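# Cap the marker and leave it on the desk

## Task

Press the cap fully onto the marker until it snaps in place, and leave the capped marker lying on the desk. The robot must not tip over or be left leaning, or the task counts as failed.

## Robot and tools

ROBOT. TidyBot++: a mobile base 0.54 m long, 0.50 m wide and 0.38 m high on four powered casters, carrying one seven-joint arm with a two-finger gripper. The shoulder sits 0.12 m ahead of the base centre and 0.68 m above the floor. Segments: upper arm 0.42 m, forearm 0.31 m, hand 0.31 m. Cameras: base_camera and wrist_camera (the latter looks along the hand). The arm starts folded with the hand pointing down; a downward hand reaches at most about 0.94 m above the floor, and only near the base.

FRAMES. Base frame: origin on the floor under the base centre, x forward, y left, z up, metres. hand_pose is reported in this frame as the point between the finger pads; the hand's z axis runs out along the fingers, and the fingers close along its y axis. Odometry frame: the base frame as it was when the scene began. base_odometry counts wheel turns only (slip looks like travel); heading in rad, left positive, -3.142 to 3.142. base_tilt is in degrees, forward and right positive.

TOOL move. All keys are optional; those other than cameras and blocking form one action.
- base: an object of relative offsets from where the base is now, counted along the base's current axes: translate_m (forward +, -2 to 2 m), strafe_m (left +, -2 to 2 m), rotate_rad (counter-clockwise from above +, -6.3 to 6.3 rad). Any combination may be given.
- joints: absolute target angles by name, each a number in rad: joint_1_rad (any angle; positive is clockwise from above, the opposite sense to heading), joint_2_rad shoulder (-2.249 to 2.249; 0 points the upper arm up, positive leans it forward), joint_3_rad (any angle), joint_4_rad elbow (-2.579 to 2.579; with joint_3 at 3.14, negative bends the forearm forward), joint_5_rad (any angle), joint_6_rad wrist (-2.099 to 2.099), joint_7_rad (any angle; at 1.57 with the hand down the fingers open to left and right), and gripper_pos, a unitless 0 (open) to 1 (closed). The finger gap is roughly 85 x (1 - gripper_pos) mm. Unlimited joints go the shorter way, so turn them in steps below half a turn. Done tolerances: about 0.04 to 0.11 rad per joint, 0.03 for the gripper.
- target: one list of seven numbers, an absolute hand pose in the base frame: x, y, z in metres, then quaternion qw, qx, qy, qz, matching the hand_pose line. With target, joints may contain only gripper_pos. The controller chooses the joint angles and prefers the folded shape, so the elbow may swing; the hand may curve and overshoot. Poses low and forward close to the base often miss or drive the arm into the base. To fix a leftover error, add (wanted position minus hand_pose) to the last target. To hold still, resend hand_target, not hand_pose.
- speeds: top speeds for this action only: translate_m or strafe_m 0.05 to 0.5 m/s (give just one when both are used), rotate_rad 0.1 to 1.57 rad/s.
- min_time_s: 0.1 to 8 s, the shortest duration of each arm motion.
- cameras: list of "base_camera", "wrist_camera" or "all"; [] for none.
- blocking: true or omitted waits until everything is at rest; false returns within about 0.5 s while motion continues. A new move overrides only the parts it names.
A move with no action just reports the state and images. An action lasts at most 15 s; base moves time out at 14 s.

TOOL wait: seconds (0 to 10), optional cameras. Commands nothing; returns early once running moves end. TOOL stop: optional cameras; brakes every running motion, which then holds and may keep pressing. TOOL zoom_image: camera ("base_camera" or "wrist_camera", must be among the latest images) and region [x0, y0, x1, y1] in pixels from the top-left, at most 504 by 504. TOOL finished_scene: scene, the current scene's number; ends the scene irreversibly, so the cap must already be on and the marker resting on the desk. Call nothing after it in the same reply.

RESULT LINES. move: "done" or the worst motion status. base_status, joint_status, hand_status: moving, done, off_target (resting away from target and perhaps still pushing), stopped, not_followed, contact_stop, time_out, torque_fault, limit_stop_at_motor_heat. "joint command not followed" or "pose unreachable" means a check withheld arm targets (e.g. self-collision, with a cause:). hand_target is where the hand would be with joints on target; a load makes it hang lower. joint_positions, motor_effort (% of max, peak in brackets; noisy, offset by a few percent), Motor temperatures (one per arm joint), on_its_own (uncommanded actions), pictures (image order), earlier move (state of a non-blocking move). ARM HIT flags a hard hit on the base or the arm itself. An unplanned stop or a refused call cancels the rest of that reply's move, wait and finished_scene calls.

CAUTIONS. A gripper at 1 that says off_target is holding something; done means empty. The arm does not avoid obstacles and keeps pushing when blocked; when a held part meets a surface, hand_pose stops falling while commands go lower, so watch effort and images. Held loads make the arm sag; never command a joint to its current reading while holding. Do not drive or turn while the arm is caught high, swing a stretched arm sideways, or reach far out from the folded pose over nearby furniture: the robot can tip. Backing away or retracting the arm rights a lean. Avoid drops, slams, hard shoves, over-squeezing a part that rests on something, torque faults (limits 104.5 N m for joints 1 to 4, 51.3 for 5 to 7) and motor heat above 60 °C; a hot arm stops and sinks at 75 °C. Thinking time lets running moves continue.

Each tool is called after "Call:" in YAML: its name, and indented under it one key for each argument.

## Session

Call:
move:
  joints: {"joint_1_rad": 0, "joint_2_rad": -0.2, "joint_3_rad": 3.14, "joint_4_rad": -1.3, "joint_5_rad": 0, "joint_6_rad": -0.85, "joint_7_rad": 1.57, "gripper_pos": 0.0}
  cameras: ["all"]

Scene clock: 2.53 s.
Motor temperatures (°C): [41 40 36 38 45 53 47]
move: done
base_odometry: x=+0.000 y=+0.000 heading=+0.000
base_tilt: forward=+0.3 right=-0.3
base_status: not commanded
joint_positions: joint_1_rad=+0.024 joint_2_rad=-0.220 joint_3_rad=+3.125 joint_4_rad=-1.318 joint_5_rad=+0.037 joint_6_rad=-0.848 joint_7_rad=+1.590 gripper_pos=+0.000
joint_status: all done
motor_effort: joint_1_rad=-1(2) joint_2_rad=-9(10) joint_3_rad=+1(2) joint_4_rad=+18(19) joint_5_rad=+0(2) joint_6_rad=+8(9) joint_7_rad=-2(2)
hand_pose: x=+0.5962 y=-0.0095 z=+1.1220 quat_wxyz=(+0.027, +0.826, +0.008, +0.563) (m; base frame)
hand_target: x=+0.6047 y=+0.0022 z=+1.1215 quat_wxyz=(-0.001, +0.828, +0.000, +0.561) (m; base frame)
hand_status: not commanded
pictures: base_camera, wrist_camera
Images, in order (width x height): base_camera 644x364, wrist_camera 644x476.

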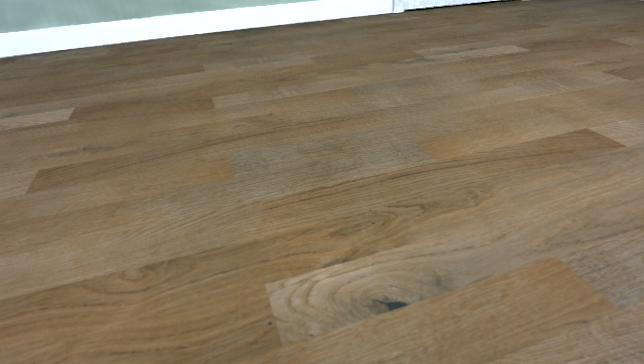

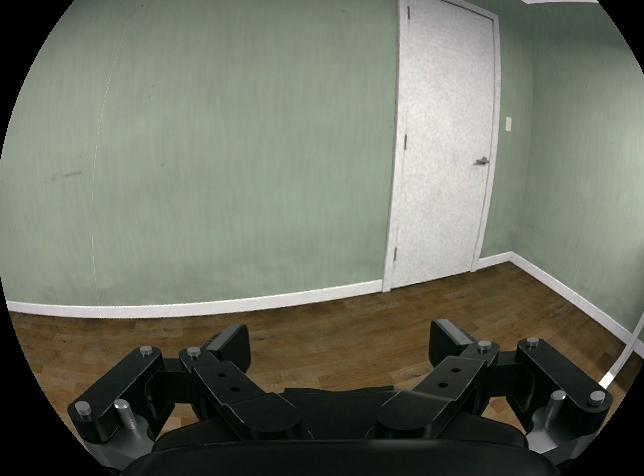

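Call:
move:
  base: {"rotate_rad": -1.0}
  joints: {"joint_1_rad": 0, "gripper_pos": 0.6}
  cameras: ["all"]

Scene clock: 9.87 s.
move: done
base_odometry: x=+0.000 y=+0.000 heading=-0.999
base_tilt: forward=+0.3 right=-0.4
base_status: done
joint_positions: joint_1_rad=+0.016 joint_2_rad=-0.211 joint_3_rad=+3.139 joint_4_rad=-1.318 joint_5_rad=+0.036 joint_6_rad=-0.848 joint_7_rad=+1.590 gripper_pos=+0.600
joint_status: all done
motor_effort: joint_1_rad=+0(2) joint_2_rad=-9(11) joint_3_rad=+1(3) joint_4_rad=+18(18) joint_5_rad=+0(1) joint_6_rad=+8(9) joint_7_rad=-1(2)
hand_pose: x=+0.6004 y=-0.0137 z=+1.1176 quat_wxyz=(+0.027, +0.829, +0.004, +0.559) (m; base frame)
hand_target: x=+0.6047 y=+0.0022 z=+1.1215 quat_wxyz=(-0.001, +0.828, +0.000, +0.561) (m; base frame)
hand_status: not commanded
pictures: base_camera, wrist_camera
Images, in order (width x height): base_camera 644x364, wrist_camera 644x476.

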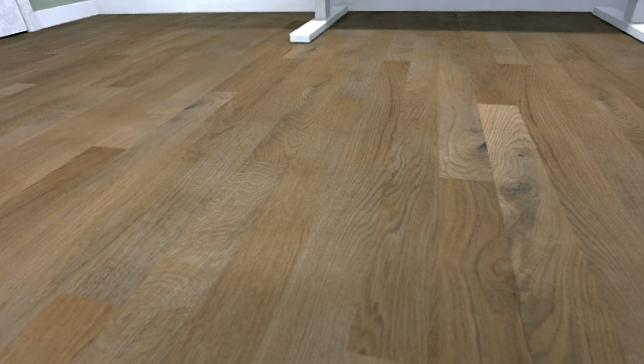

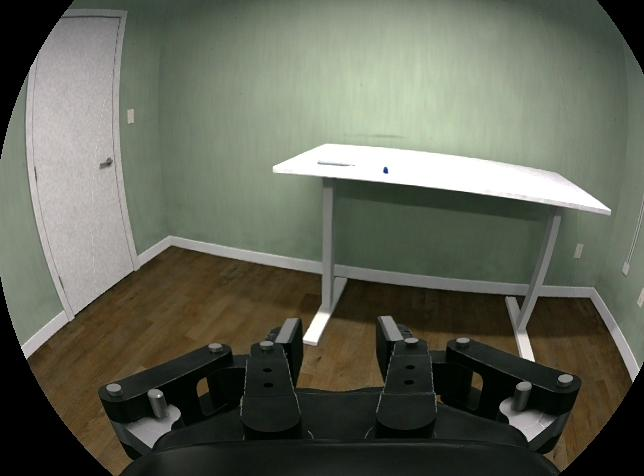

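Call:
zoom_image:
  camera: "wrist_camera"
  region: [300, 140, 420, 190]

Scaled by 4.200.

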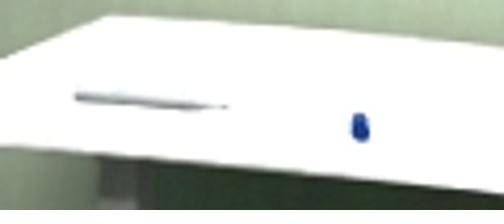

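Call:
move:
  base: {"translate_m": 0.942, "strafe_m": 0.089, "rotate_rad": -0.36}
  cameras: ["all"]

Scene clock: 90.30 s.
move: done
base_odometry: x=+0.584 y=-0.744 heading=-1.360
base_tilt: forward=+0.4 right=-0.4
base_status: done
joint_positions: joint_1_rad=+0.014 joint_2_rad=-0.203 joint_3_rad=+3.144 joint_4_rad=-1.316 joint_5_rad=+0.036 joint_6_rad=-0.848 joint_7_rad=+1.590 gripper_pos=+0.600
joint_status: not commanded
motor_effort: joint_1_rad=-1(2) joint_2_rad=-9(13) joint_3_rad=+1(3) joint_4_rad=+18(18) joint_5_rad=+0(1) joint_6_rad=+8(9) joint_7_rad=-1(2)
hand_pose: x=+0.6037 y=-0.0152 z=+1.1149 quat_wxyz=(+0.027, +0.830, +0.003, +0.556) (m; base frame)
hand_target: x=+0.6047 y=+0.0022 z=+1.1215 quat_wxyz=(-0.001, +0.828, +0.000, +0.561) (m; base frame)
hand_status: not commanded
pictures: base_camera, wrist_camera
Images, in order (width x height): base_camera 644x364, wrist_camera 644x476.

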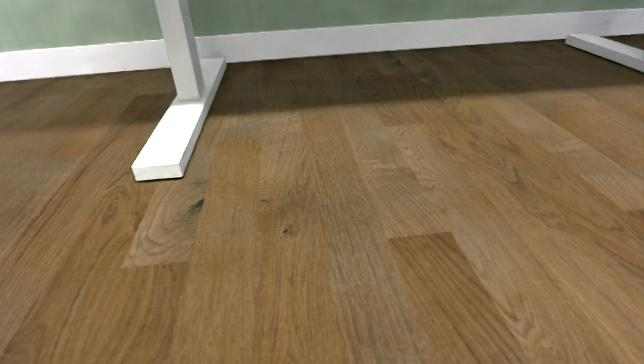

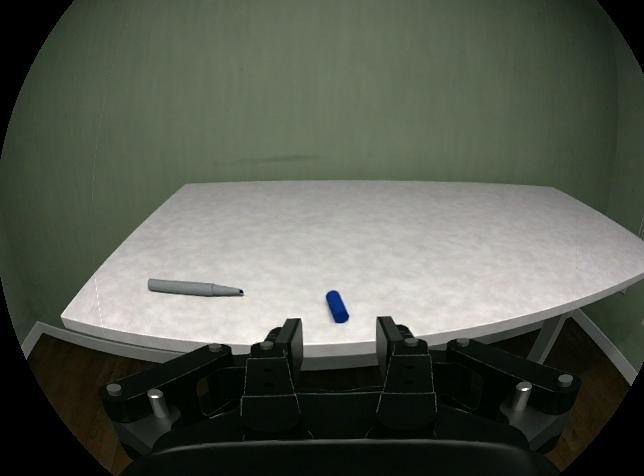

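Call:
zoom_image:
  camera: "wrist_camera"
  region: [290, 270, 390, 340]

Call:
zoom_image:
  camera: "wrist_camera"
  region: [130, 260, 260, 320]

Scaled by 5.040.

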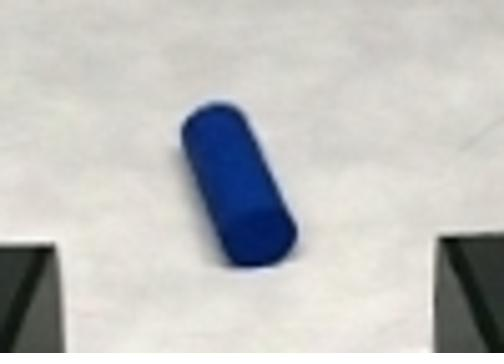

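Scaled by 3.877.

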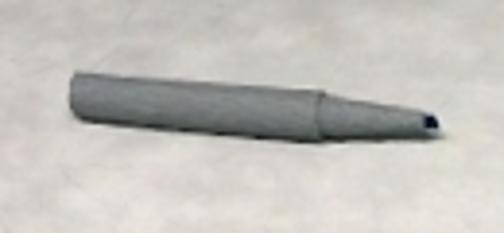

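Call:
move:
  base: {"rotate_rad": 0.06}
  joints: {"joint_1_rad": 0, "joint_2_rad": -0.211, "joint_3_rad": 3.14, "joint_4_rad": -1.913, "joint_5_rad": 0, "joint_6_rad": 0.131, "joint_7_rad": -1.57}
  cameras: ["wrist_camera"]

Scene clock: 267.50 s.
move: done
base_odometry: x=+0.585 y=-0.744 heading=-1.300
base_tilt: forward=+0.3 right=-0.4
base_status: done
joint_positions: joint_1_rad=+0.010 joint_2_rad=-0.203 joint_3_rad=+3.138 joint_4_rad=-1.890 joint_5_rad=+0.034 joint_6_rad=+0.065 joint_7_rad=+4.655 gripper_pos=+0.600
joint_status: all done
motor_effort: joint_1_rad=-1(3) joint_2_rad=-11(13) joint_3_rad=+1(3) joint_4_rad=+19(20) joint_5_rad=+0(2) joint_6_rad=+9(10) joint_7_rad=-1(3)
hand_pose: x=+0.6571 y=-0.0015 z=+1.0419 quat_wxyz=(+0.689, +0.010, +0.725, +0.006) (m; base frame)
hand_target: x=+0.6538 y=+0.0023 z=+1.0521 quat_wxyz=(+0.707, -0.001, +0.707, +0.000) (m; base frame)
hand_status: not commanded
pictures: wrist_camera
Images, in order (width x height): wrist_camera 644x476.

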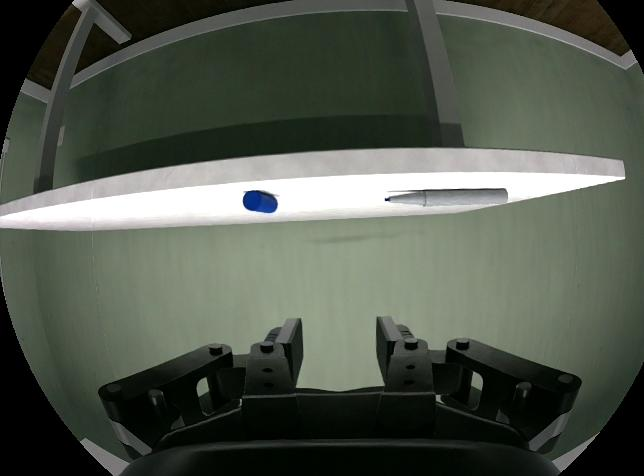

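Call:
zoom_image:
  camera: "wrist_camera"
  region: [230, 175, 300, 225]

Scaled by 7.200.

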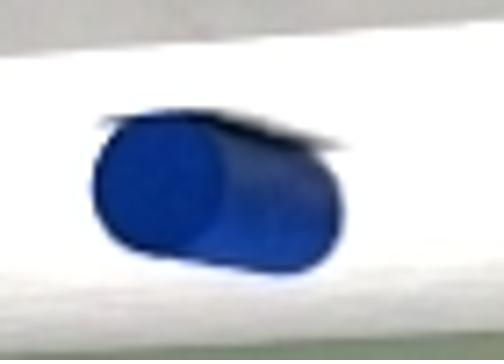

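Call:
move:
  joints: {"joint_2_rad": 0.0, "joint_4_rad": -0.774, "joint_5_rad": -0.05, "joint_6_rad": -2.022, "joint_7_rad": 0.046, "gripper_pos": 0.4}
  base: {"strafe_m": 0.112}
  cameras: []

Call:
move:
  base: {"translate_m": 0.395}
  cameras: ["wrist_camera"]

Scene clock: 335.20 s.
move: done
base_odometry: x=+0.693 y=-0.715 heading=-1.300
base_tilt: forward=+0.3 right=-0.4
base_status: done
joint_positions: joint_1_rad=+0.009 joint_2_rad=-0.020 joint_3_rad=+3.137 joint_4_rad=-0.792 joint_5_rad=-0.005 joint_6_rad=-1.975 joint_7_rad=+6.271 gripper_pos=+0.400
joint_status: all done
motor_effort: joint_1_rad=+0(2) joint_2_rad=-10(14) joint_3_rad=+1(4) joint_4_rad=+12(21) joint_5_rad=+0(2) joint_6_rad=+4(9) joint_7_rad=-1(3)
hand_pose: x=+0.4493 y=+0.0015 z=+1.0404 quat_wxyz=(+0.141, -0.689, +0.698, -0.137) (m; base frame)
hand_target: x=+0.4439 y=+0.0159 z=+1.0347 quat_wxyz=(+0.133, -0.723, +0.669, -0.110) (m; base frame)
hand_status: not commanded
pictures: none
No camera images: "cameras" was empty.

Scene clock: 337.33 s.
move: done
base_odometry: x=+0.798 y=-1.095 heading=-1.300
base_tilt: forward=+0.3 right=-0.4
base_status: done
joint_positions: joint_1_rad=+0.009 joint_2_rad=+0.001 joint_3_rad=+3.137 joint_4_rad=-0.789 joint_5_rad=-0.008 joint_6_rad=-1.982 joint_7_rad=+6.272 gripper_pos=+0.400
joint_status: not commanded
motor_effort: joint_1_rad=+0(1) joint_2_rad=-10(14) joint_3_rad=+1(1) joint_4_rad=+12(13) joint_5_rad=+0(0) joint_6_rad=+3(4) joint_7_rad=-2(2)
hand_pose: x=+0.4551 y=+0.0020 z=+1.0335 quat_wxyz=(+0.133, -0.691, +0.699, -0.127) (m; base frame)
hand_target: x=+0.4439 y=+0.0159 z=+1.0347 quat_wxyz=(+0.133, -0.723, +0.669, -0.110) (m; base frame)
hand_status: not commanded
pictures: wrist_camera
Images, in order (width x height): wrist_camera 644x476.

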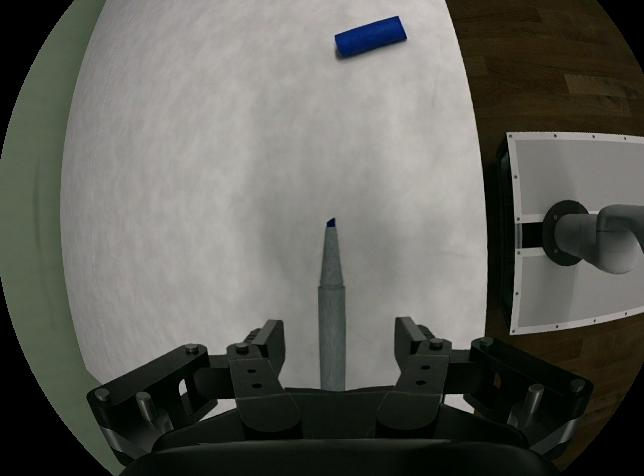

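Call:
move:
  base: {"translate_m": 0.03, "strafe_m": 0.008}
  joints: {"joint_2_rad": 0.081, "joint_4_rad": -0.845, "joint_6_rad": -2.089}
  min_time_s: 1.5
  cameras: ["wrist_camera"]

Scene clock: 376.53 s.
move: done
base_odometry: x=+0.814 y=-1.122 heading=-1.300
base_tilt: forward=+0.3 right=-0.4
base_status: done
joint_positions: joint_1_rad=+0.009 joint_2_rad=+0.063 joint_3_rad=+3.137 joint_4_rad=-0.825 joint_5_rad=-0.009 joint_6_rad=-2.044 joint_7_rad=+6.272 gripper_pos=+0.400
joint_status: all done
motor_effort: joint_1_rad=-1(2) joint_2_rad=-13(15) joint_3_rad=+1(1) joint_4_rad=+12(13) joint_5_rad=+0(1) joint_6_rad=+2(5) joint_7_rad=-1(2)
hand_pose: x=+0.4542 y=+0.0023 z=+0.9957 quat_wxyz=(+0.077, -0.700, +0.707, -0.071) (m; base frame)
hand_target: x=+0.4433 y=+0.0153 z=+0.9816 quat_wxyz=(+0.059, -0.732, +0.679, -0.031) (m; base frame)
hand_status: not commanded
pictures: wrist_camera
Images, in order (width x height): wrist_camera 644x476.

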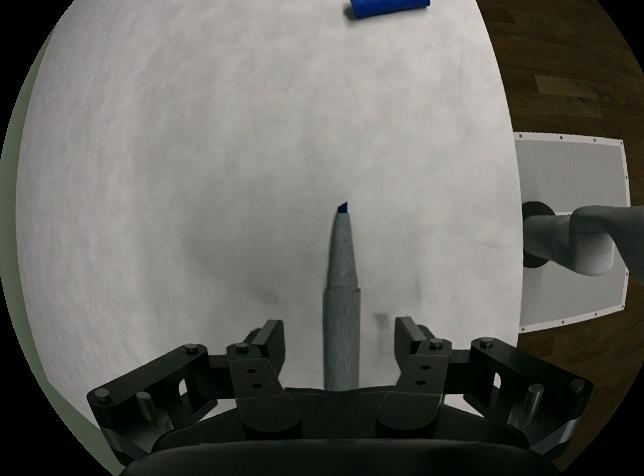

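Call:
move:
  joints: {"joint_2_rad": 0.111, "joint_4_rad": -0.882, "joint_6_rad": -2.093}
  min_time_s: 1.2
  cameras: ["wrist_camera"]

Scene clock: 388.67 s.
move: done
base_odometry: x=+0.814 y=-1.122 heading=-1.300
base_tilt: forward=+0.4 right=-0.4
base_status: not commanded
joint_positions: joint_1_rad=+0.009 joint_2_rad=+0.089 joint_3_rad=+3.137 joint_4_rad=-0.860 joint_5_rad=-0.009 joint_6_rad=-2.048 joint_7_rad=+6.272 gripper_pos=+0.400
joint_status: all done
motor_effort: joint_1_rad=+0(1) joint_2_rad=-13(15) joint_3_rad=+1(1) joint_4_rad=+13(14) joint_5_rad=+0(0) joint_6_rad=+1(3) joint_7_rad=-1(2)
hand_pose: x=+0.4566 y=+0.0022 z=+0.9759 quat_wxyz=(+0.054, -0.702, +0.709, -0.048) (m; base frame)
hand_target: x=+0.4460 y=+0.0153 z=+0.9612 quat_wxyz=(+0.035, -0.732, +0.680, -0.005) (m; base frame)
hand_status: not commanded
pictures: wrist_camera
Images, in order (width x height): wrist_camera 644x476.

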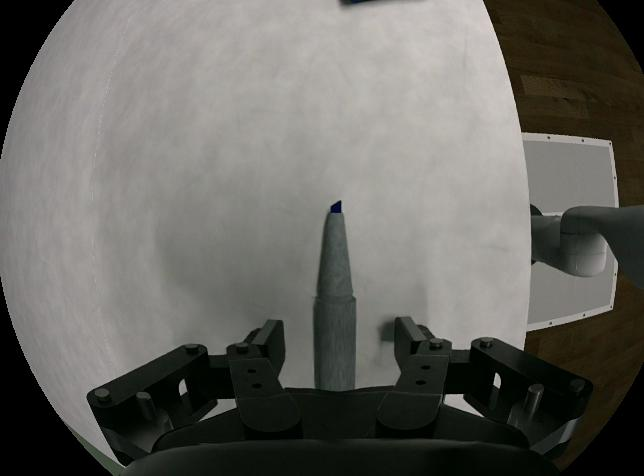

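Call:
move:
  joints: {"gripper_pos": 0.87}
  cameras: ["wrist_camera"]

Scene clock: 392.37 s.
move: done
base_odometry: x=+0.814 y=-1.122 heading=-1.300
base_tilt: forward=+0.3 right=-0.3
base_status: not commanded
joint_positions: joint_1_rad=+0.009 joint_2_rad=+0.088 joint_3_rad=+3.137 joint_4_rad=-0.860 joint_5_rad=-0.009 joint_6_rad=-2.049 joint_7_rad=+6.272 gripper_pos=+0.850
joint_status: all done
motor_effort: joint_1_rad=-1(1) joint_2_rad=-11(15) joint_3_rad=+0(1) joint_4_rad=+9(13) joint_5_rad=+0(1) joint_6_rad=-1(2) joint_7_rad=-2(2)
hand_pose: x=+0.4562 y=+0.0022 z=+0.9763 quat_wxyz=(+0.054, -0.702, +0.709, -0.048) (m; base frame)
hand_target: x=+0.4460 y=+0.0153 z=+0.9612 quat_wxyz=(+0.035, -0.732, +0.680, -0.005) (m; base frame)
hand_status: not commanded
pictures: wrist_camera
Images, in order (width x height): wrist_camera 644x476.

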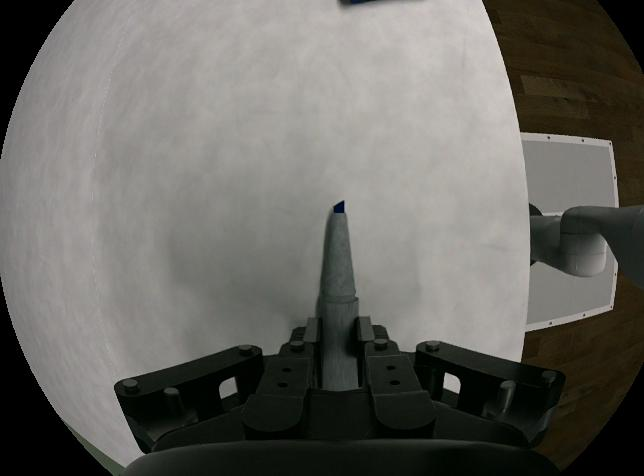

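Call:
move:
  joints: {"joint_2_rad": -0.128, "joint_4_rad": -0.747, "joint_6_rad": -1.783}
  min_time_s: 1.8
  cameras: []

Call:
move:
  joints: {"joint_2_rad": -0.546, "joint_4_rad": -2.066, "joint_6_rad": -0.001, "joint_7_rad": 1.617, "gripper_pos": 0.92}
  min_time_s: 2.5
  cameras: ["all"]

Scene clock: 445.27 s.
move: done
base_odometry: x=+0.814 y=-1.122 heading=-1.300
base_tilt: forward=+0.3 right=-0.4
base_status: not commanded
joint_positions: joint_1_rad=+0.009 joint_2_rad=-0.123 joint_3_rad=+3.137 joint_4_rad=-0.763 joint_5_rad=-0.009 joint_6_rad=-1.842 joint_7_rad=+6.273 gripper_pos=+0.850
joint_status: all done
motor_effort: joint_1_rad=-1(1) joint_2_rad=-6(16) joint_3_rad=+1(1) joint_4_rad=+12(14) joint_5_rad=+0(0) joint_6_rad=+6(6) joint_7_rad=-2(2)
hand_pose: x=+0.4460 y=+0.0029 z=+1.1056 quat_wxyz=(+0.232, -0.666, +0.672, -0.226) (m; base frame)
hand_target: x=+0.4571 y=+0.0172 z=+1.1254 quat_wxyz=(+0.265, -0.684, +0.633, -0.247) (m; base frame)
hand_status: not commanded
pictures: none
No camera images: "cameras" was empty.

Scene clock: 448.43 s.
move: off_target
base_odometry: x=+0.814 y=-1.122 heading=-1.300
base_tilt: forward=+0.3 right=-0.3
base_status: not commanded
joint_positions: joint_1_rad=+0.009 joint_2_rad=-0.532 joint_3_rad=+3.137 joint_4_rad=-2.042 joint_5_rad=-0.009 joint_6_rad=-0.069 joint_7_rad=+7.842 gripper_pos=+0.864
joint_status: gripper_pos off_target (ended at +0.864, target +0.920); the others done
motor_effort: joint_1_rad=+0(1) joint_2_rad=-2(8) joint_3_rad=+1(2) joint_4_rad=+19(21) joint_5_rad=+0(0) joint_6_rad=+9(10) joint_7_rad=-1(3)
hand_pose: x=+0.5305 y=+0.0004 z=+1.0611 quat_wxyz=(+0.005, -0.710, +0.008, -0.704) (m; base frame)
hand_target: x=+0.5254 y=+0.0022 z=+1.0729 quat_wxyz=(+0.002, -0.689, +0.001, -0.724) (m; base frame)
hand_status: not commanded
pictures: base_camera, wrist_camera
Images, in order (width x height): base_camera 644x364, wrist_camera 644x476.

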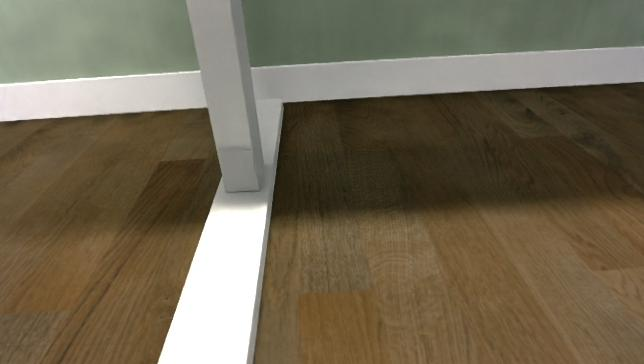

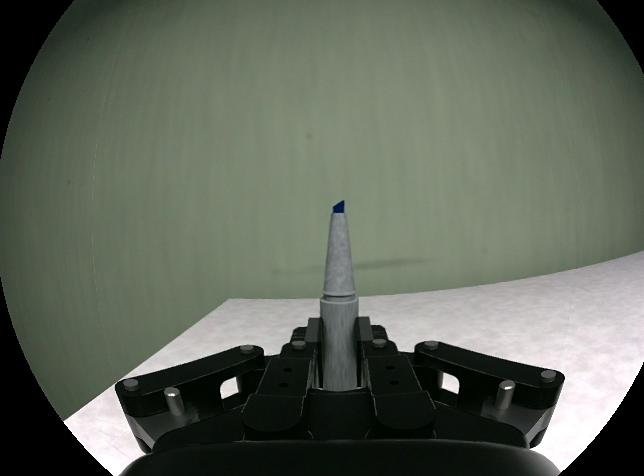

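Call:
move:
  joints: {"joint_2_rad": -0.546, "joint_4_rad": -2.095, "joint_6_rad": 0.026}
  min_time_s: 0.8
  cameras: []

Call:
move:
  joints: {"joint_2_rad": -0.546, "joint_4_rad": -2.105, "joint_6_rad": 0.035}
  min_time_s: 0.5
  cameras: []

Call:
move:
  joints: {"joint_2_rad": -0.546, "joint_4_rad": -2.115, "joint_6_rad": 0.044}
  min_time_s: 0.5
  cameras: []

Scene clock: 469.73 s.
move: done
base_odometry: x=+0.814 y=-1.122 heading=-1.300
base_tilt: forward=+0.4 right=-0.4
base_status: not commanded
joint_positions: joint_1_rad=+0.009 joint_2_rad=-0.532 joint_3_rad=+3.137 joint_4_rad=-2.070 joint_5_rad=-0.009 joint_6_rad=-0.041 joint_7_rad=+7.843 gripper_pos=+0.864
joint_status: all done
motor_effort: joint_1_rad=-1(1) joint_2_rad=-2(3) joint_3_rad=+1(2) joint_4_rad=+20(20) joint_5_rad=+0(0) joint_6_rad=+9(10) joint_7_rad=-2(2)
hand_pose: x=+0.5309 y=+0.0003 z=+1.0521 quat_wxyz=(+0.004, -0.710, +0.008, -0.704) (m; base frame)
hand_target: x=+0.5257 y=+0.0018 z=+1.0631 quat_wxyz=(+0.001, -0.690, +0.001, -0.724) (m; base frame)
hand_status: not commanded
pictures: none
No camera images: "cameras" was empty.

Scene clock: 470.53 s.
move: done
base_odometry: x=+0.814 y=-1.122 heading=-1.300
base_tilt: forward=+0.4 right=-0.4
base_status: not commanded
joint_positions: joint_1_rad=+0.009 joint_2_rad=-0.532 joint_3_rad=+3.137 joint_4_rad=-2.080 joint_5_rad=-0.009 joint_6_rad=-0.032 joint_7_rad=+7.843 gripper_pos=+0.864
joint_status: all done
motor_effort: joint_1_rad=+0(1) joint_2_rad=-2(3) joint_3_rad=+1(2) joint_4_rad=+20(21) joint_5_rad=+0(1) joint_6_rad=+9(10) joint_7_rad=-1(2)
hand_pose: x=+0.5310 y=+0.0002 z=+1.0489 quat_wxyz=(+0.004, -0.710, +0.008, -0.704) (m; base frame)
hand_target: x=+0.5258 y=+0.0017 z=+1.0597 quat_wxyz=(+0.001, -0.690, +0.001, -0.723) (m; base frame)
hand_status: not commanded
pictures: none
No camera images: "cameras" was empty.

Scene clock: 471.30 s.
move: done
base_odometry: x=+0.814 y=-1.122 heading=-1.300
base_tilt: forward=+0.4 right=-0.4
base_status: not commanded
joint_positions: joint_1_rad=+0.009 joint_2_rad=-0.532 joint_3_rad=+3.137 joint_4_rad=-2.090 joint_5_rad=-0.009 joint_6_rad=-0.023 joint_7_rad=+7.843 gripper_pos=+0.864
joint_status: all done
motor_effort: joint_1_rad=+0(1) joint_2_rad=-2(3) joint_3_rad=+1(2) joint_4_rad=+20(20) joint_5_rad=+0(0) joint_6_rad=+9(10) joint_7_rad=-2(2)
hand_pose: x=+0.5311 y=+0.0002 z=+1.0454 quat_wxyz=(+0.004, -0.710, +0.008, -0.704) (m; base frame)
hand_target: x=+0.5258 y=+0.0015 z=+1.0562 quat_wxyz=(+0.001, -0.691, +0.001, -0.723) (m; base frame)
hand_status: not commanded
pictures: none
No camera images: "cameras" was empty.

Call:
move:
  joints: {"joint_2_rad": -0.546, "joint_4_rad": -2.125, "joint_6_rad": 0.053}
  min_time_s: 0.5
  cameras: []

Call:
move:
  joints: {"joint_2_rad": -0.546, "joint_4_rad": -2.135, "joint_6_rad": 0.062}
  min_time_s: 0.5
  cameras: ["wrist_camera"]

Scene clock: 478.37 s.
move: done
base_odometry: x=+0.814 y=-1.122 heading=-1.300
base_tilt: forward=+0.4 right=-0.3
base_status: not commanded
joint_positions: joint_1_rad=+0.009 joint_2_rad=-0.532 joint_3_rad=+3.137 joint_4_rad=-2.100 joint_5_rad=-0.009 joint_6_rad=-0.013 joint_7_rad=+7.843 gripper_pos=+0.864
joint_status: all done
motor_effort: joint_1_rad=-1(1) joint_2_rad=-2(3) joint_3_rad=+2(2) joint_4_rad=+20(21) joint_5_rad=+0(0) joint_6_rad=+8(10) joint_7_rad=-1(2)
hand_pose: x=+0.5311 y=+0.0002 z=+1.0420 quat_wxyz=(+0.004, -0.711, +0.008, -0.703) (m; base frame)
hand_target: x=+0.5258 y=+0.0014 z=+1.0527 quat_wxyz=(+0.001, -0.691, +0.001, -0.723) (m; base frame)
hand_status: not commanded
pictures: none
No camera images: "cameras" was empty.

Scene clock: 479.17 s.
move: done
base_odometry: x=+0.814 y=-1.122 heading=-1.300
base_tilt: forward=+0.3 right=-0.3
base_status: not commanded
joint_positions: joint_1_rad=+0.009 joint_2_rad=-0.532 joint_3_rad=+3.137 joint_4_rad=-2.108 joint_5_rad=-0.009 joint_6_rad=-0.002 joint_7_rad=+7.843 gripper_pos=+0.864
joint_status: all done
motor_effort: joint_1_rad=+0(1) joint_2_rad=-2(3) joint_3_rad=+1(2) joint_4_rad=+20(20) joint_5_rad=+0(0) joint_6_rad=+8(10) joint_7_rad=-1(2)
hand_pose: x=+0.5310 y=+0.0001 z=+1.0405 quat_wxyz=(+0.004, -0.710, +0.008, -0.705) (m; base frame)
hand_target: x=+0.5258 y=+0.0012 z=+1.0493 quat_wxyz=(+0.000, -0.691, +0.002, -0.722) (m; base frame)
hand_status: not commanded
pictures: wrist_camera
Images, in order (width x height): wrist_camera 644x476.

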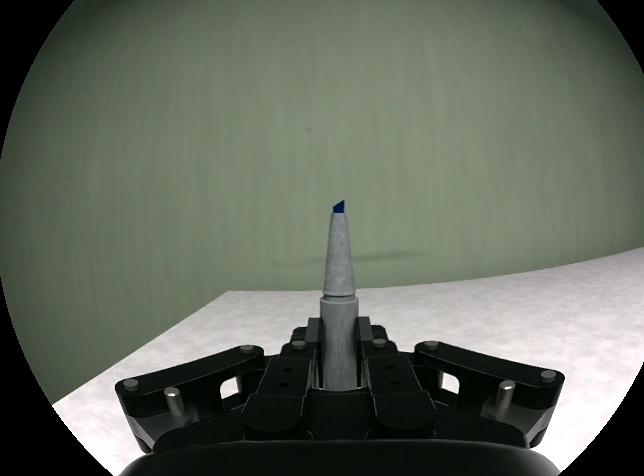

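Call:
move:
  joints: {"joint_2_rad": -0.546, "joint_4_rad": -2.145, "joint_6_rad": 0.071}
  min_time_s: 0.5
  cameras: []

Scene clock: 486.03 s.
move: done
base_odometry: x=+0.814 y=-1.122 heading=-1.300
base_tilt: forward=+0.4 right=-0.4
base_status: not commanded
joint_positions: joint_1_rad=+0.009 joint_2_rad=-0.534 joint_3_rad=+3.137 joint_4_rad=-2.116 joint_5_rad=-0.009 joint_6_rad=+0.010 joint_7_rad=+7.843 gripper_pos=+0.864
joint_status: all done
motor_effort: joint_1_rad=+0(1) joint_2_rad=-1(3) joint_3_rad=+1(2) joint_4_rad=+19(20) joint_5_rad=+0(1) joint_6_rad=+8(10) joint_7_rad=-1(2)
hand_pose: x=+0.5304 y=+0.0001 z=+1.0403 quat_wxyz=(+0.004, -0.707, +0.008, -0.707) (m; base frame)
hand_target: x=+0.5257 y=+0.0011 z=+1.0458 quat_wxyz=(+0.000, -0.692, +0.002, -0.722) (m; base frame)
hand_status: not commanded
pictures: none
No camera images: "cameras" was empty.

Call:
move:
  joints: {"gripper_pos": 0.78}
  cameras: []

Call:
move:
  joints: {"gripper_pos": 0.5}
  cameras: ["wrist_camera"]

Scene clock: 559.97 s.
move: done
base_odometry: x=+0.814 y=-1.122 heading=-1.300
base_tilt: forward=+0.3 right=-0.3
base_status: not commanded
joint_positions: joint_1_rad=+0.009 joint_2_rad=-0.534 joint_3_rad=+3.137 joint_4_rad=-2.119 joint_5_rad=-0.009 joint_6_rad=+0.010 joint_7_rad=+7.843 gripper_pos=+0.780
joint_status: all done
motor_effort: joint_1_rad=+0(1) joint_2_rad=-2(3) joint_3_rad=+2(2) joint_4_rad=+19(20) joint_5_rad=+0(0) joint_6_rad=+9(10) joint_7_rad=-2(2)
hand_pose: x=+0.5304 y=+0.0001 z=+1.0384 quat_wxyz=(+0.004, -0.708, +0.008, -0.706) (m; base frame)
hand_target: x=+0.5257 y=+0.0011 z=+1.0458 quat_wxyz=(+0.000, -0.692, +0.002, -0.722) (m; base frame)
hand_status: not commanded
pictures: none
No camera images: "cameras" was empty.

Scene clock: 560.63 s.
move: done
base_odometry: x=+0.814 y=-1.122 heading=-1.300
base_tilt: forward=+0.3 right=-0.4
base_status: not commanded
joint_positions: joint_1_rad=+0.009 joint_2_rad=-0.534 joint_3_rad=+3.137 joint_4_rad=-2.119 joint_5_rad=-0.009 joint_6_rad=+0.010 joint_7_rad=+7.843 gripper_pos=+0.500
joint_status: all done
motor_effort: joint_1_rad=+0(1) joint_2_rad=-2(3) joint_3_rad=+1(2) joint_4_rad=+19(20) joint_5_rad=+0(0) joint_6_rad=+8(9) joint_7_rad=-1(2)
hand_pose: x=+0.5304 y=+0.0001 z=+1.0384 quat_wxyz=(+0.004, -0.708, +0.008, -0.706) (m; base frame)
hand_target: x=+0.5257 y=+0.0011 z=+1.0458 quat_wxyz=(+0.000, -0.692, +0.002, -0.722) (m; base frame)
hand_status: not commanded
pictures: wrist_camera
Images, in order (width x height): wrist_camera 644x476.

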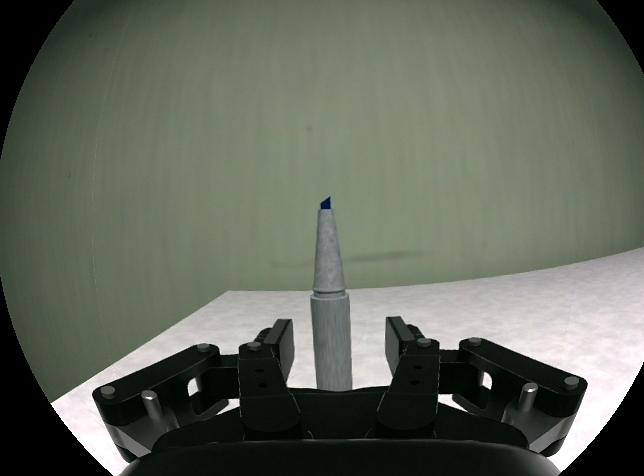

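Call:
move:
  joints: {"joint_2_rad": -0.464, "joint_4_rad": -1.695, "joint_6_rad": -0.385}
  min_time_s: 1.5
  cameras: ["wrist_camera"]

Scene clock: 573.17 s.
move: done
base_odometry: x=+0.814 y=-1.122 heading=-1.300
base_tilt: forward=+0.4 right=-0.4
base_status: not commanded
joint_positions: joint_1_rad=+0.009 joint_2_rad=-0.479 joint_3_rad=+3.137 joint_4_rad=-1.713 joint_5_rad=-0.009 joint_6_rad=-0.340 joint_7_rad=+7.843 gripper_pos=+0.500
joint_status: all done
motor_effort: joint_1_rad=-1(1) joint_2_rad=-2(4) joint_3_rad=+2(2) joint_4_rad=+19(21) joint_5_rad=+0(0) joint_6_rad=+8(10) joint_7_rad=-1(2)
hand_pose: x=+0.5331 y=+0.0013 z=+1.1578 quat_wxyz=(+0.005, -0.708, +0.007, -0.706) (m; base frame)
hand_target: x=+0.5380 y=+0.0081 z=+1.1489 quat_wxyz=(+0.007, -0.723, -0.007, -0.691) (m; base frame)
hand_status: not commanded
pictures: wrist_camera
Images, in order (width x height): wrist_camera 644x476.

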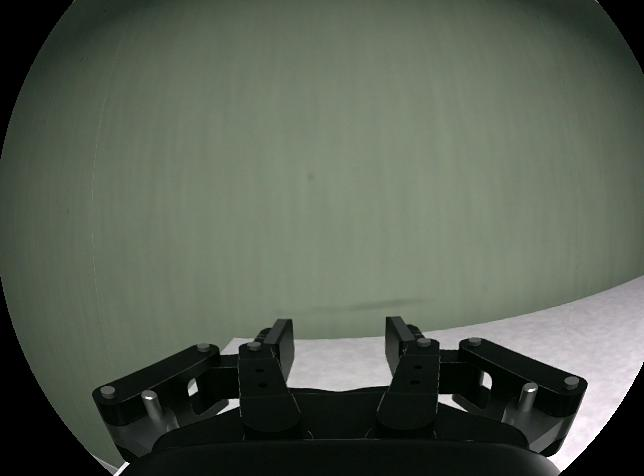

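Call:
move:
  base: {"translate_m": 0.002, "strafe_m": -0.246, "rotate_rad": 0.12}
  cameras: []

Call:
move:
  joints: {"joint_2_rad": -0.402, "joint_4_rad": -1.345, "joint_6_rad": -1.463, "gripper_pos": 0.55}
  min_time_s: 1.0
  cameras: ["wrist_camera"]

Scene clock: 582.17 s.
move: done
base_odometry: x=+0.578 y=-1.190 heading=-1.179
base_tilt: forward=+0.4 right=-0.4
base_status: done
joint_positions: joint_1_rad=+0.009 joint_2_rad=-0.476 joint_3_rad=+3.140 joint_4_rad=-1.713 joint_5_rad=-0.010 joint_6_rad=-0.342 joint_7_rad=+7.844 gripper_pos=+0.500
joint_status: not commanded
motor_effort: joint_1_rad=+0(2) joint_2_rad=-1(4) joint_3_rad=+1(4) joint_4_rad=+18(19) joint_5_rad=+0(1) joint_6_rad=+9(10) joint_7_rad=-1(2)
hand_pose: x=+0.5346 y=-0.0006 z=+1.1560 quat_wxyz=(+0.005, -0.710, +0.009, -0.704) (m; base frame)
hand_target: x=+0.5380 y=+0.0081 z=+1.1489 quat_wxyz=(+0.007, -0.723, -0.007, -0.691) (m; base frame)
hand_status: not commanded
pictures: none
No camera images: "cameras" was empty.

Scene clock: 584.20 s.
move: done
base_odometry: x=+0.578 y=-1.190 heading=-1.179
base_tilt: forward=+0.4 right=-0.4
base_status: not commanded
joint_positions: joint_1_rad=+0.009 joint_2_rad=-0.416 joint_3_rad=+3.140 joint_4_rad=-1.364 joint_5_rad=-0.010 joint_6_rad=-1.416 joint_7_rad=+7.844 gripper_pos=+0.550
joint_status: all done
motor_effort: joint_1_rad=-1(1) joint_2_rad=-1(4) joint_3_rad=+1(2) joint_4_rad=+15(19) joint_5_rad=+0(0) joint_6_rad=+5(10) joint_7_rad=-1(2)
hand_pose: x=+0.4227 y=+0.0023 z=+1.0278 quat_wxyz=(+0.005, -0.926, +0.007, -0.378) (m; base frame)
hand_target: x=+0.4174 y=+0.0175 z=+1.0232 quat_wxyz=(+0.016, -0.932, -0.029, -0.360) (m; base frame)
hand_status: not commanded
pictures: wrist_camera
Images, in order (width x height): wrist_camera 644x476.

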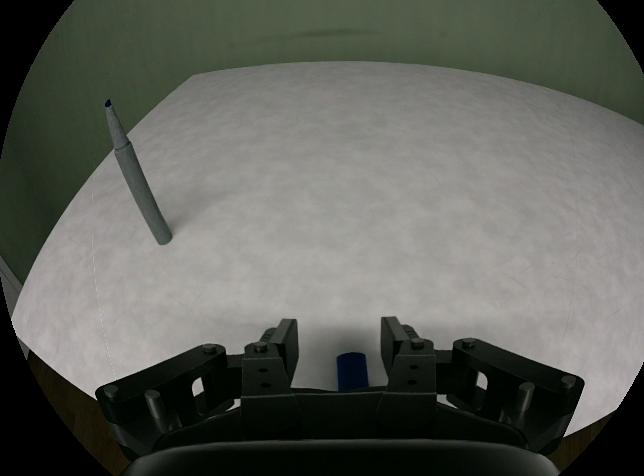

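Call:
move:
  base: {"translate_m": -0.009, "strafe_m": -0.0073}
  joints: {"joint_2_rad": -0.503, "joint_4_rad": -1.610, "joint_6_rad": -1.204}
  min_time_s: 1.6
  cameras: ["wrist_camera"]

Scene clock: 622.97 s.
move: done
base_odometry: x=+0.567 y=-1.185 heading=-1.179
base_tilt: forward=+0.4 right=-0.3
base_status: done
joint_positions: joint_1_rad=+0.009 joint_2_rad=-0.490 joint_3_rad=+3.141 joint_4_rad=-1.588 joint_5_rad=-0.011 joint_6_rad=-1.265 joint_7_rad=+7.844 gripper_pos=+0.550
joint_status: all done
motor_effort: joint_1_rad=-1(1) joint_2_rad=+0(4) joint_3_rad=+1(3) joint_4_rad=+16(17) joint_5_rad=+0(1) joint_6_rad=+6(8) joint_7_rad=-1(2)
hand_pose: x=+0.4196 y=+0.0024 z=+0.9746 quat_wxyz=(+0.006, -0.925, +0.008, -0.380) (m; base frame)
hand_target: x=+0.4269 y=+0.0165 z=+0.9815 quat_wxyz=(+0.016, -0.914, -0.023, -0.404) (m; base frame)
hand_status: not commanded
pictures: wrist_camera
Images, in order (width x height): wrist_camera 644x476.

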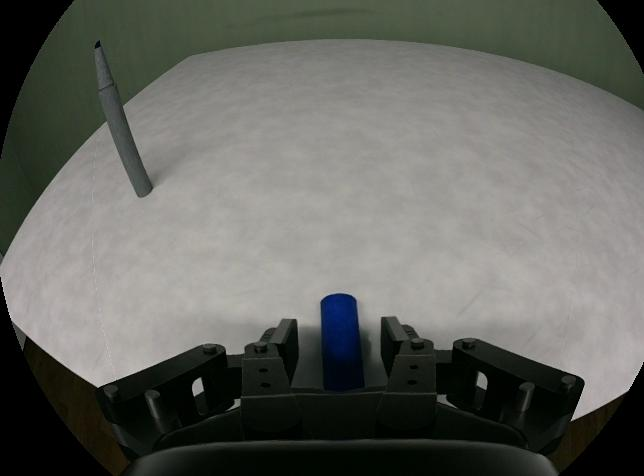

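Call:
move:
  joints: {"joint_2_rad": -0.506, "joint_4_rad": -1.622, "joint_6_rad": -1.195}
  min_time_s: 0.5
  cameras: []

Call:
move:
  joints: {"joint_2_rad": -0.509, "joint_4_rad": -1.634, "joint_6_rad": -1.186}
  min_time_s: 0.5
  cameras: []

Scene clock: 640.63 s.
move: done
base_odometry: x=+0.567 y=-1.185 heading=-1.179
base_tilt: forward=+0.3 right=-0.4
base_status: not commanded
joint_positions: joint_1_rad=+0.009 joint_2_rad=-0.492 joint_3_rad=+3.141 joint_4_rad=-1.598 joint_5_rad=-0.011 joint_6_rad=-1.255 joint_7_rad=+7.844 gripper_pos=+0.550
joint_status: all done
motor_effort: joint_1_rad=+0(1) joint_2_rad=+0(1) joint_3_rad=+1(2) joint_4_rad=+16(17) joint_5_rad=+0(0) joint_6_rad=+6(7) joint_7_rad=-2(2)
hand_pose: x=+0.4204 y=+0.0024 z=+0.9725 quat_wxyz=(+0.006, -0.925, +0.008, -0.381) (m; base frame)
hand_target: x=+0.4271 y=+0.0165 z=+0.9783 quat_wxyz=(+0.016, -0.914, -0.023, -0.404) (m; base frame)
hand_status: not commanded
pictures: none
No camera images: "cameras" was empty.

Scene clock: 641.43 s.
move: done
base_odometry: x=+0.567 y=-1.185 heading=-1.179
base_tilt: forward=+0.3 right=-0.3
base_status: not commanded
joint_positions: joint_1_rad=+0.009 joint_2_rad=-0.495 joint_3_rad=+3.141 joint_4_rad=-1.610 joint_5_rad=-0.011 joint_6_rad=-1.246 joint_7_rad=+7.844 gripper_pos=+0.550
joint_status: all done
motor_effort: joint_1_rad=+0(1) joint_2_rad=+1(1) joint_3_rad=+1(2) joint_4_rad=+17(18) joint_5_rad=+0(0) joint_6_rad=+6(7) joint_7_rad=-1(2)
hand_pose: x=+0.4206 y=+0.0024 z=+0.9695 quat_wxyz=(+0.006, -0.925, +0.008, -0.381) (m; base frame)
hand_target: x=+0.4272 y=+0.0164 z=+0.9752 quat_wxyz=(+0.016, -0.914, -0.023, -0.404) (m; base frame)
hand_status: not commanded
pictures: none
No camera images: "cameras" was empty.

Call:
move:
  joints: {"joint_2_rad": -0.512, "joint_4_rad": -1.646, "joint_6_rad": -1.177}
  min_time_s: 0.5
  cameras: ["wrist_camera"]

Scene clock: 645.10 s.
move: done
base_odometry: x=+0.567 y=-1.185 heading=-1.179
base_tilt: forward=+0.3 right=-0.3
base_status: not commanded
joint_positions: joint_1_rad=+0.009 joint_2_rad=-0.498 joint_3_rad=+3.141 joint_4_rad=-1.622 joint_5_rad=-0.011 joint_6_rad=-1.237 joint_7_rad=+7.844 gripper_pos=+0.550
joint_status: all done
motor_effort: joint_1_rad=-1(2) joint_2_rad=+0(2) joint_3_rad=+1(1) joint_4_rad=+17(17) joint_5_rad=+0(0) joint_6_rad=+6(8) joint_7_rad=-2(2)
hand_pose: x=+0.4207 y=+0.0024 z=+0.9663 quat_wxyz=(+0.006, -0.925, +0.008, -0.381) (m; base frame)
hand_target: x=+0.4273 y=+0.0164 z=+0.9720 quat_wxyz=(+0.016, -0.914, -0.022, -0.404) (m; base frame)
hand_status: not commanded
pictures: wrist_camera
Images, in order (width x height): wrist_camera 644x476.

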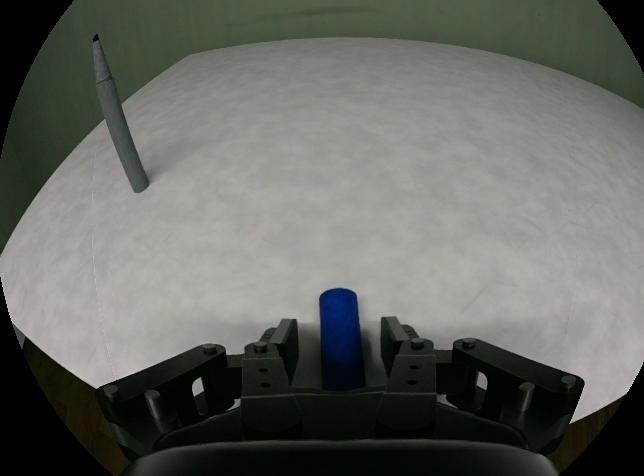

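Call:
move:
  base: {"translate_m": 0.005}
  joints: {"joint_2_rad": -0.514, "joint_4_rad": -1.654, "joint_6_rad": -1.171}
  min_time_s: 0.5
  cameras: []

Call:
move:
  joints: {"gripper_pos": 0.86}
  cameras: ["wrist_camera"]

Scene clock: 660.47 s.
move: done
base_odometry: x=+0.569 y=-1.189 heading=-1.179
base_tilt: forward=+0.3 right=-0.4
base_status: done
joint_positions: joint_1_rad=+0.009 joint_2_rad=-0.504 joint_3_rad=+3.141 joint_4_rad=-1.630 joint_5_rad=-0.012 joint_6_rad=-1.230 joint_7_rad=+7.844 gripper_pos=+0.550
joint_status: all done
motor_effort: joint_1_rad=+0(1) joint_2_rad=+1(2) joint_3_rad=+1(2) joint_4_rad=+17(18) joint_5_rad=+0(1) joint_6_rad=+6(7) joint_7_rad=-2(2)
hand_pose: x=+0.4199 y=+0.0024 z=+0.9656 quat_wxyz=(+0.006, -0.924, +0.008, -0.383) (m; base frame)
hand_target: x=+0.4274 y=+0.0163 z=+0.9698 quat_wxyz=(+0.016, -0.914, -0.022, -0.404) (m; base frame)
hand_status: not commanded
pictures: none
No camera images: "cameras" was empty.

Scene clock: 661.17 s.
move: off_target
base_odometry: x=+0.569 y=-1.189 heading=-1.179
base_tilt: forward=+0.3 right=-0.4
base_status: not commanded
joint_positions: joint_1_rad=+0.009 joint_2_rad=-0.504 joint_3_rad=+3.141 joint_4_rad=-1.630 joint_5_rad=-0.012 joint_6_rad=-1.228 joint_7_rad=+7.844 gripper_pos=+0.824
joint_status: gripper_pos off_target (ended at +0.824, target +0.860)
motor_effort: joint_1_rad=+0(1) joint_2_rad=-1(1) joint_3_rad=+1(1) joint_4_rad=+16(17) joint_5_rad=+0(1) joint_6_rad=+6(7) joint_7_rad=-1(2)
hand_pose: x=+0.4202 y=+0.0024 z=+0.9659 quat_wxyz=(+0.006, -0.923, +0.008, -0.384) (m; base frame)
hand_target: x=+0.4274 y=+0.0163 z=+0.9698 quat_wxyz=(+0.016, -0.914, -0.022, -0.404) (m; base frame)
hand_status: not commanded
pictures: wrist_camera
Images, in order (width x height): wrist_camera 644x476.

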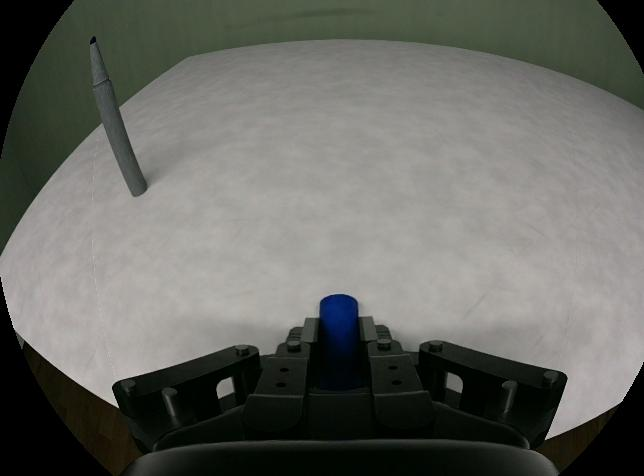

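Call:
move:
  joints: {"joint_2_rad": 0.054, "joint_4_rad": -0.387, "joint_6_rad": -1.96, "joint_7_rad": 0.0}
  min_time_s: 2.2
  cameras: ["base_camera"]

Call:
move:
  base: {"translate_m": 0.04, "strafe_m": 0.15}
  joints: {"joint_7_rad": -1.627, "gripper_pos": 0.95}
  cameras: ["all"]

Scene clock: 756.67 s.
move: done
base_odometry: x=+0.569 y=-1.189 heading=-1.179
base_tilt: forward=+0.4 right=-0.4
base_status: not commanded
joint_positions: joint_1_rad=+0.009 joint_2_rad=+0.035 joint_3_rad=+3.141 joint_4_rad=-0.405 joint_5_rad=-0.012 joint_6_rad=-1.915 joint_7_rad=+6.341 gripper_pos=+0.824
joint_status: all done
motor_effort: joint_1_rad=+0(2) joint_2_rad=-9(11) joint_3_rad=+1(2) joint_4_rad=+10(18) joint_5_rad=+0(1) joint_6_rad=+7(8) joint_7_rad=-1(2)
hand_pose: x=+0.4879 y=+0.0018 z=+1.1668 quat_wxyz=(+0.265, -0.672, +0.634, -0.277) (m; base frame)
hand_target: x=+0.4855 y=+0.0163 z=+1.1566 quat_wxyz=(+0.269, -0.672, +0.646, -0.243) (m; base frame)
hand_status: not commanded
pictures: base_camera
Images, in order (width x height): base_camera 644x364.

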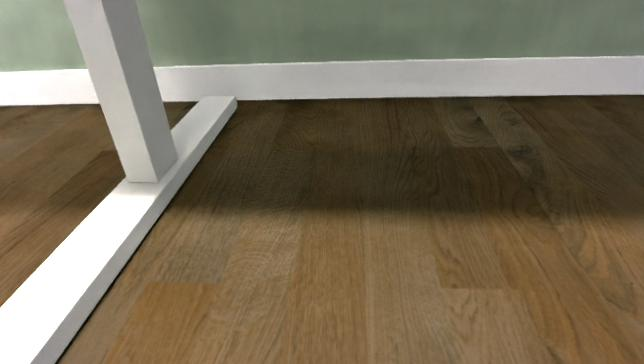

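Scene clock: 758.83 s.
move: off_target
base_odometry: x=+0.723 y=-1.169 heading=-1.179
base_tilt: forward=+0.3 right=-0.4
base_status: done
joint_positions: joint_1_rad=+0.008 joint_2_rad=+0.042 joint_3_rad=+3.140 joint_4_rad=-0.402 joint_5_rad=-0.016 joint_6_rad=-1.918 joint_7_rad=+4.711 gripper_pos=+0.824
joint_status: gripper_pos off_target (ended at +0.824, target +0.950); the others done
motor_effort: joint_1_rad=+0(2) joint_2_rad=-9(11) joint_3_rad=+0(2) joint_4_rad=+10(10) joint_5_rad=+0(2) joint_6_rad=+6(7) joint_7_rad=-2(2)
hand_pose: x=+0.4904 y=+0.0035 z=+1.1648 quat_wxyz=(+0.380, -0.002, +0.925, +0.005) (m; base frame)
hand_target: x=+0.4855 y=+0.0163 z=+1.1566 quat_wxyz=(+0.361, +0.008, +0.932, +0.029) (m; base frame)
hand_status: not commanded
pictures: base_camera, wrist_camera
Images, in order (width x height): base_camera 644x364, wrist_camera 644x476.

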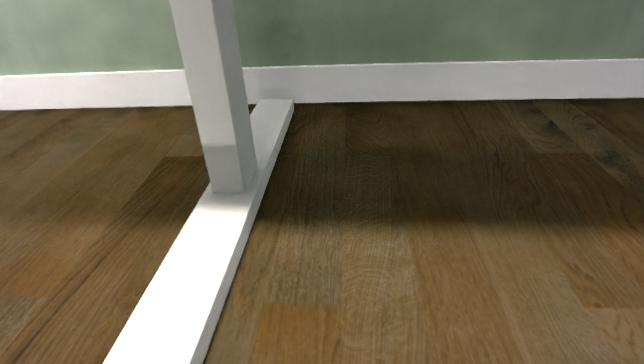

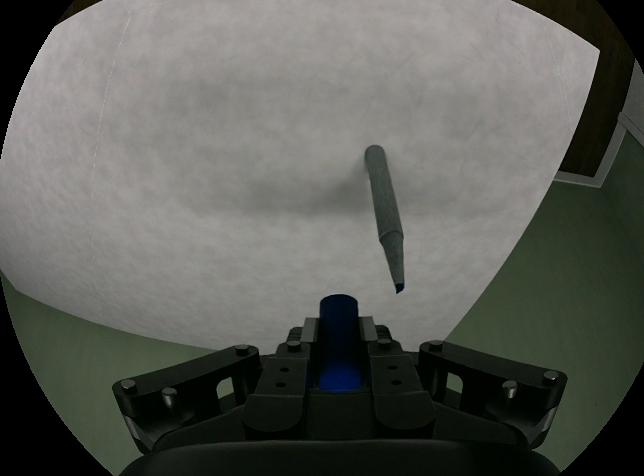

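Call:
move:
  base: {"translate_m": 0.022, "strafe_m": 0.038}
  cameras: ["wrist_camera"]

Scene clock: 787.90 s.
move: done
base_odometry: x=+0.767 y=-1.175 heading=-1.179
base_tilt: forward=+0.4 right=-0.4
base_status: done
joint_positions: joint_1_rad=+0.008 joint_2_rad=+0.048 joint_3_rad=+3.140 joint_4_rad=-0.401 joint_5_rad=-0.018 joint_6_rad=-1.918 joint_7_rad=+4.711 gripper_pos=+0.824
joint_status: not commanded
motor_effort: joint_1_rad=+0(2) joint_2_rad=-11(12) joint_3_rad=+1(2) joint_4_rad=+9(10) joint_5_rad=+0(1) joint_6_rad=+6(7) joint_7_rad=-1(2)
hand_pose: x=+0.4931 y=+0.0040 z=+1.1627 quat_wxyz=(+0.377, -0.002, +0.926, +0.005) (m; base frame)
hand_target: x=+0.4855 y=+0.0163 z=+1.1566 quat_wxyz=(+0.361, +0.008, +0.932, +0.029) (m; base frame)
hand_status: not commanded
pictures: wrist_camera
Images, in order (width x height): wrist_camera 644x476.

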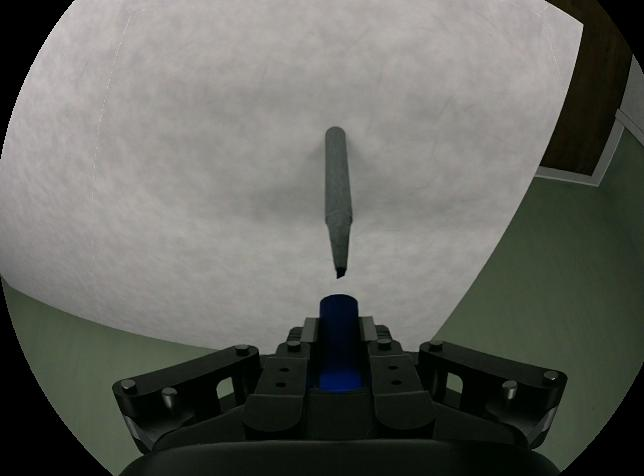

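Call:
move:
  base: {"translate_m": 0.005}
  joints: {"joint_2_rad": -0.068, "joint_4_rad": -0.675, "joint_6_rad": -1.705}
  min_time_s: 1.5
  cameras: ["wrist_camera"]

Scene clock: 819.40 s.
move: done
base_odometry: x=+0.769 y=-1.179 heading=-1.178
base_tilt: forward=+0.3 right=-0.4
base_status: done
joint_positions: joint_1_rad=+0.008 joint_2_rad=-0.053 joint_3_rad=+3.140 joint_4_rad=-0.655 joint_5_rad=-0.018 joint_6_rad=-1.765 joint_7_rad=+4.711 gripper_pos=+0.824
joint_status: all done
motor_effort: joint_1_rad=+0(2) joint_2_rad=-9(13) joint_3_rad=+1(1) joint_4_rad=+12(12) joint_5_rad=+0(1) joint_6_rad=+6(7) joint_7_rad=-2(2)
hand_pose: x=+0.4922 y=+0.0043 z=+1.1386 quat_wxyz=(+0.378, -0.001, +0.926, +0.006) (m; base frame)
hand_target: x=+0.4990 y=+0.0174 z=+1.1498 quat_wxyz=(+0.402, +0.012, +0.915, +0.033) (m; base frame)
hand_status: not commanded
pictures: wrist_camera
Images, in order (width x height): wrist_camera 644x476.

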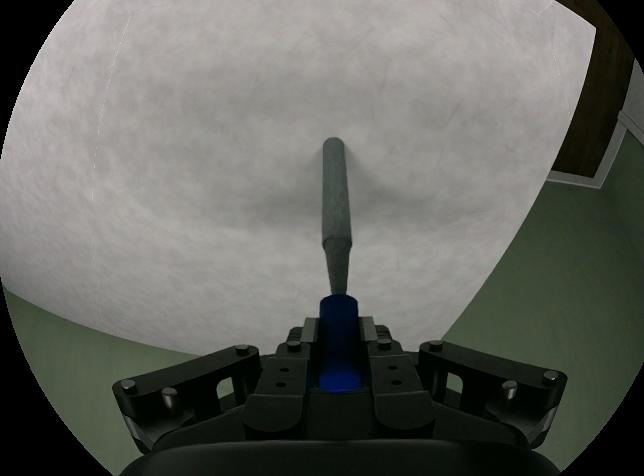

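Call:
move:
  base: {"translate_m": 0.002}
  joints: {"joint_2_rad": -0.13, "joint_4_rad": -0.835, "joint_6_rad": -1.6}
  min_time_s: 1.2
  cameras: ["wrist_camera"]

Scene clock: 842.67 s.
move: done
base_odometry: x=+0.770 y=-1.181 heading=-1.178
base_tilt: forward=+0.4 right=-0.4
base_status: done
joint_positions: joint_1_rad=+0.008 joint_2_rad=-0.115 joint_3_rad=+3.140 joint_4_rad=-0.814 joint_5_rad=-0.018 joint_6_rad=-1.660 joint_7_rad=+4.711 gripper_pos=+0.824
joint_status: all done
motor_effort: joint_1_rad=-1(2) joint_2_rad=-7(10) joint_3_rad=+1(2) joint_4_rad=+13(13) joint_5_rad=+0(1) joint_6_rad=+6(7) joint_7_rad=-1(2)
hand_pose: x=+0.4923 y=+0.0045 z=+1.1196 quat_wxyz=(+0.381, -0.001, +0.924, +0.007) (m; base frame)
hand_target: x=+0.4989 y=+0.0176 z=+1.1301 quat_wxyz=(+0.405, +0.014, +0.913, +0.034) (m; base frame)
hand_status: not commanded
pictures: wrist_camera
Images, in order (width x height): wrist_camera 644x476.

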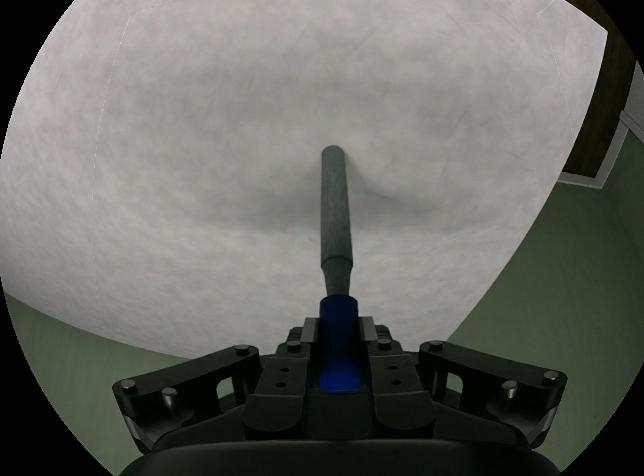

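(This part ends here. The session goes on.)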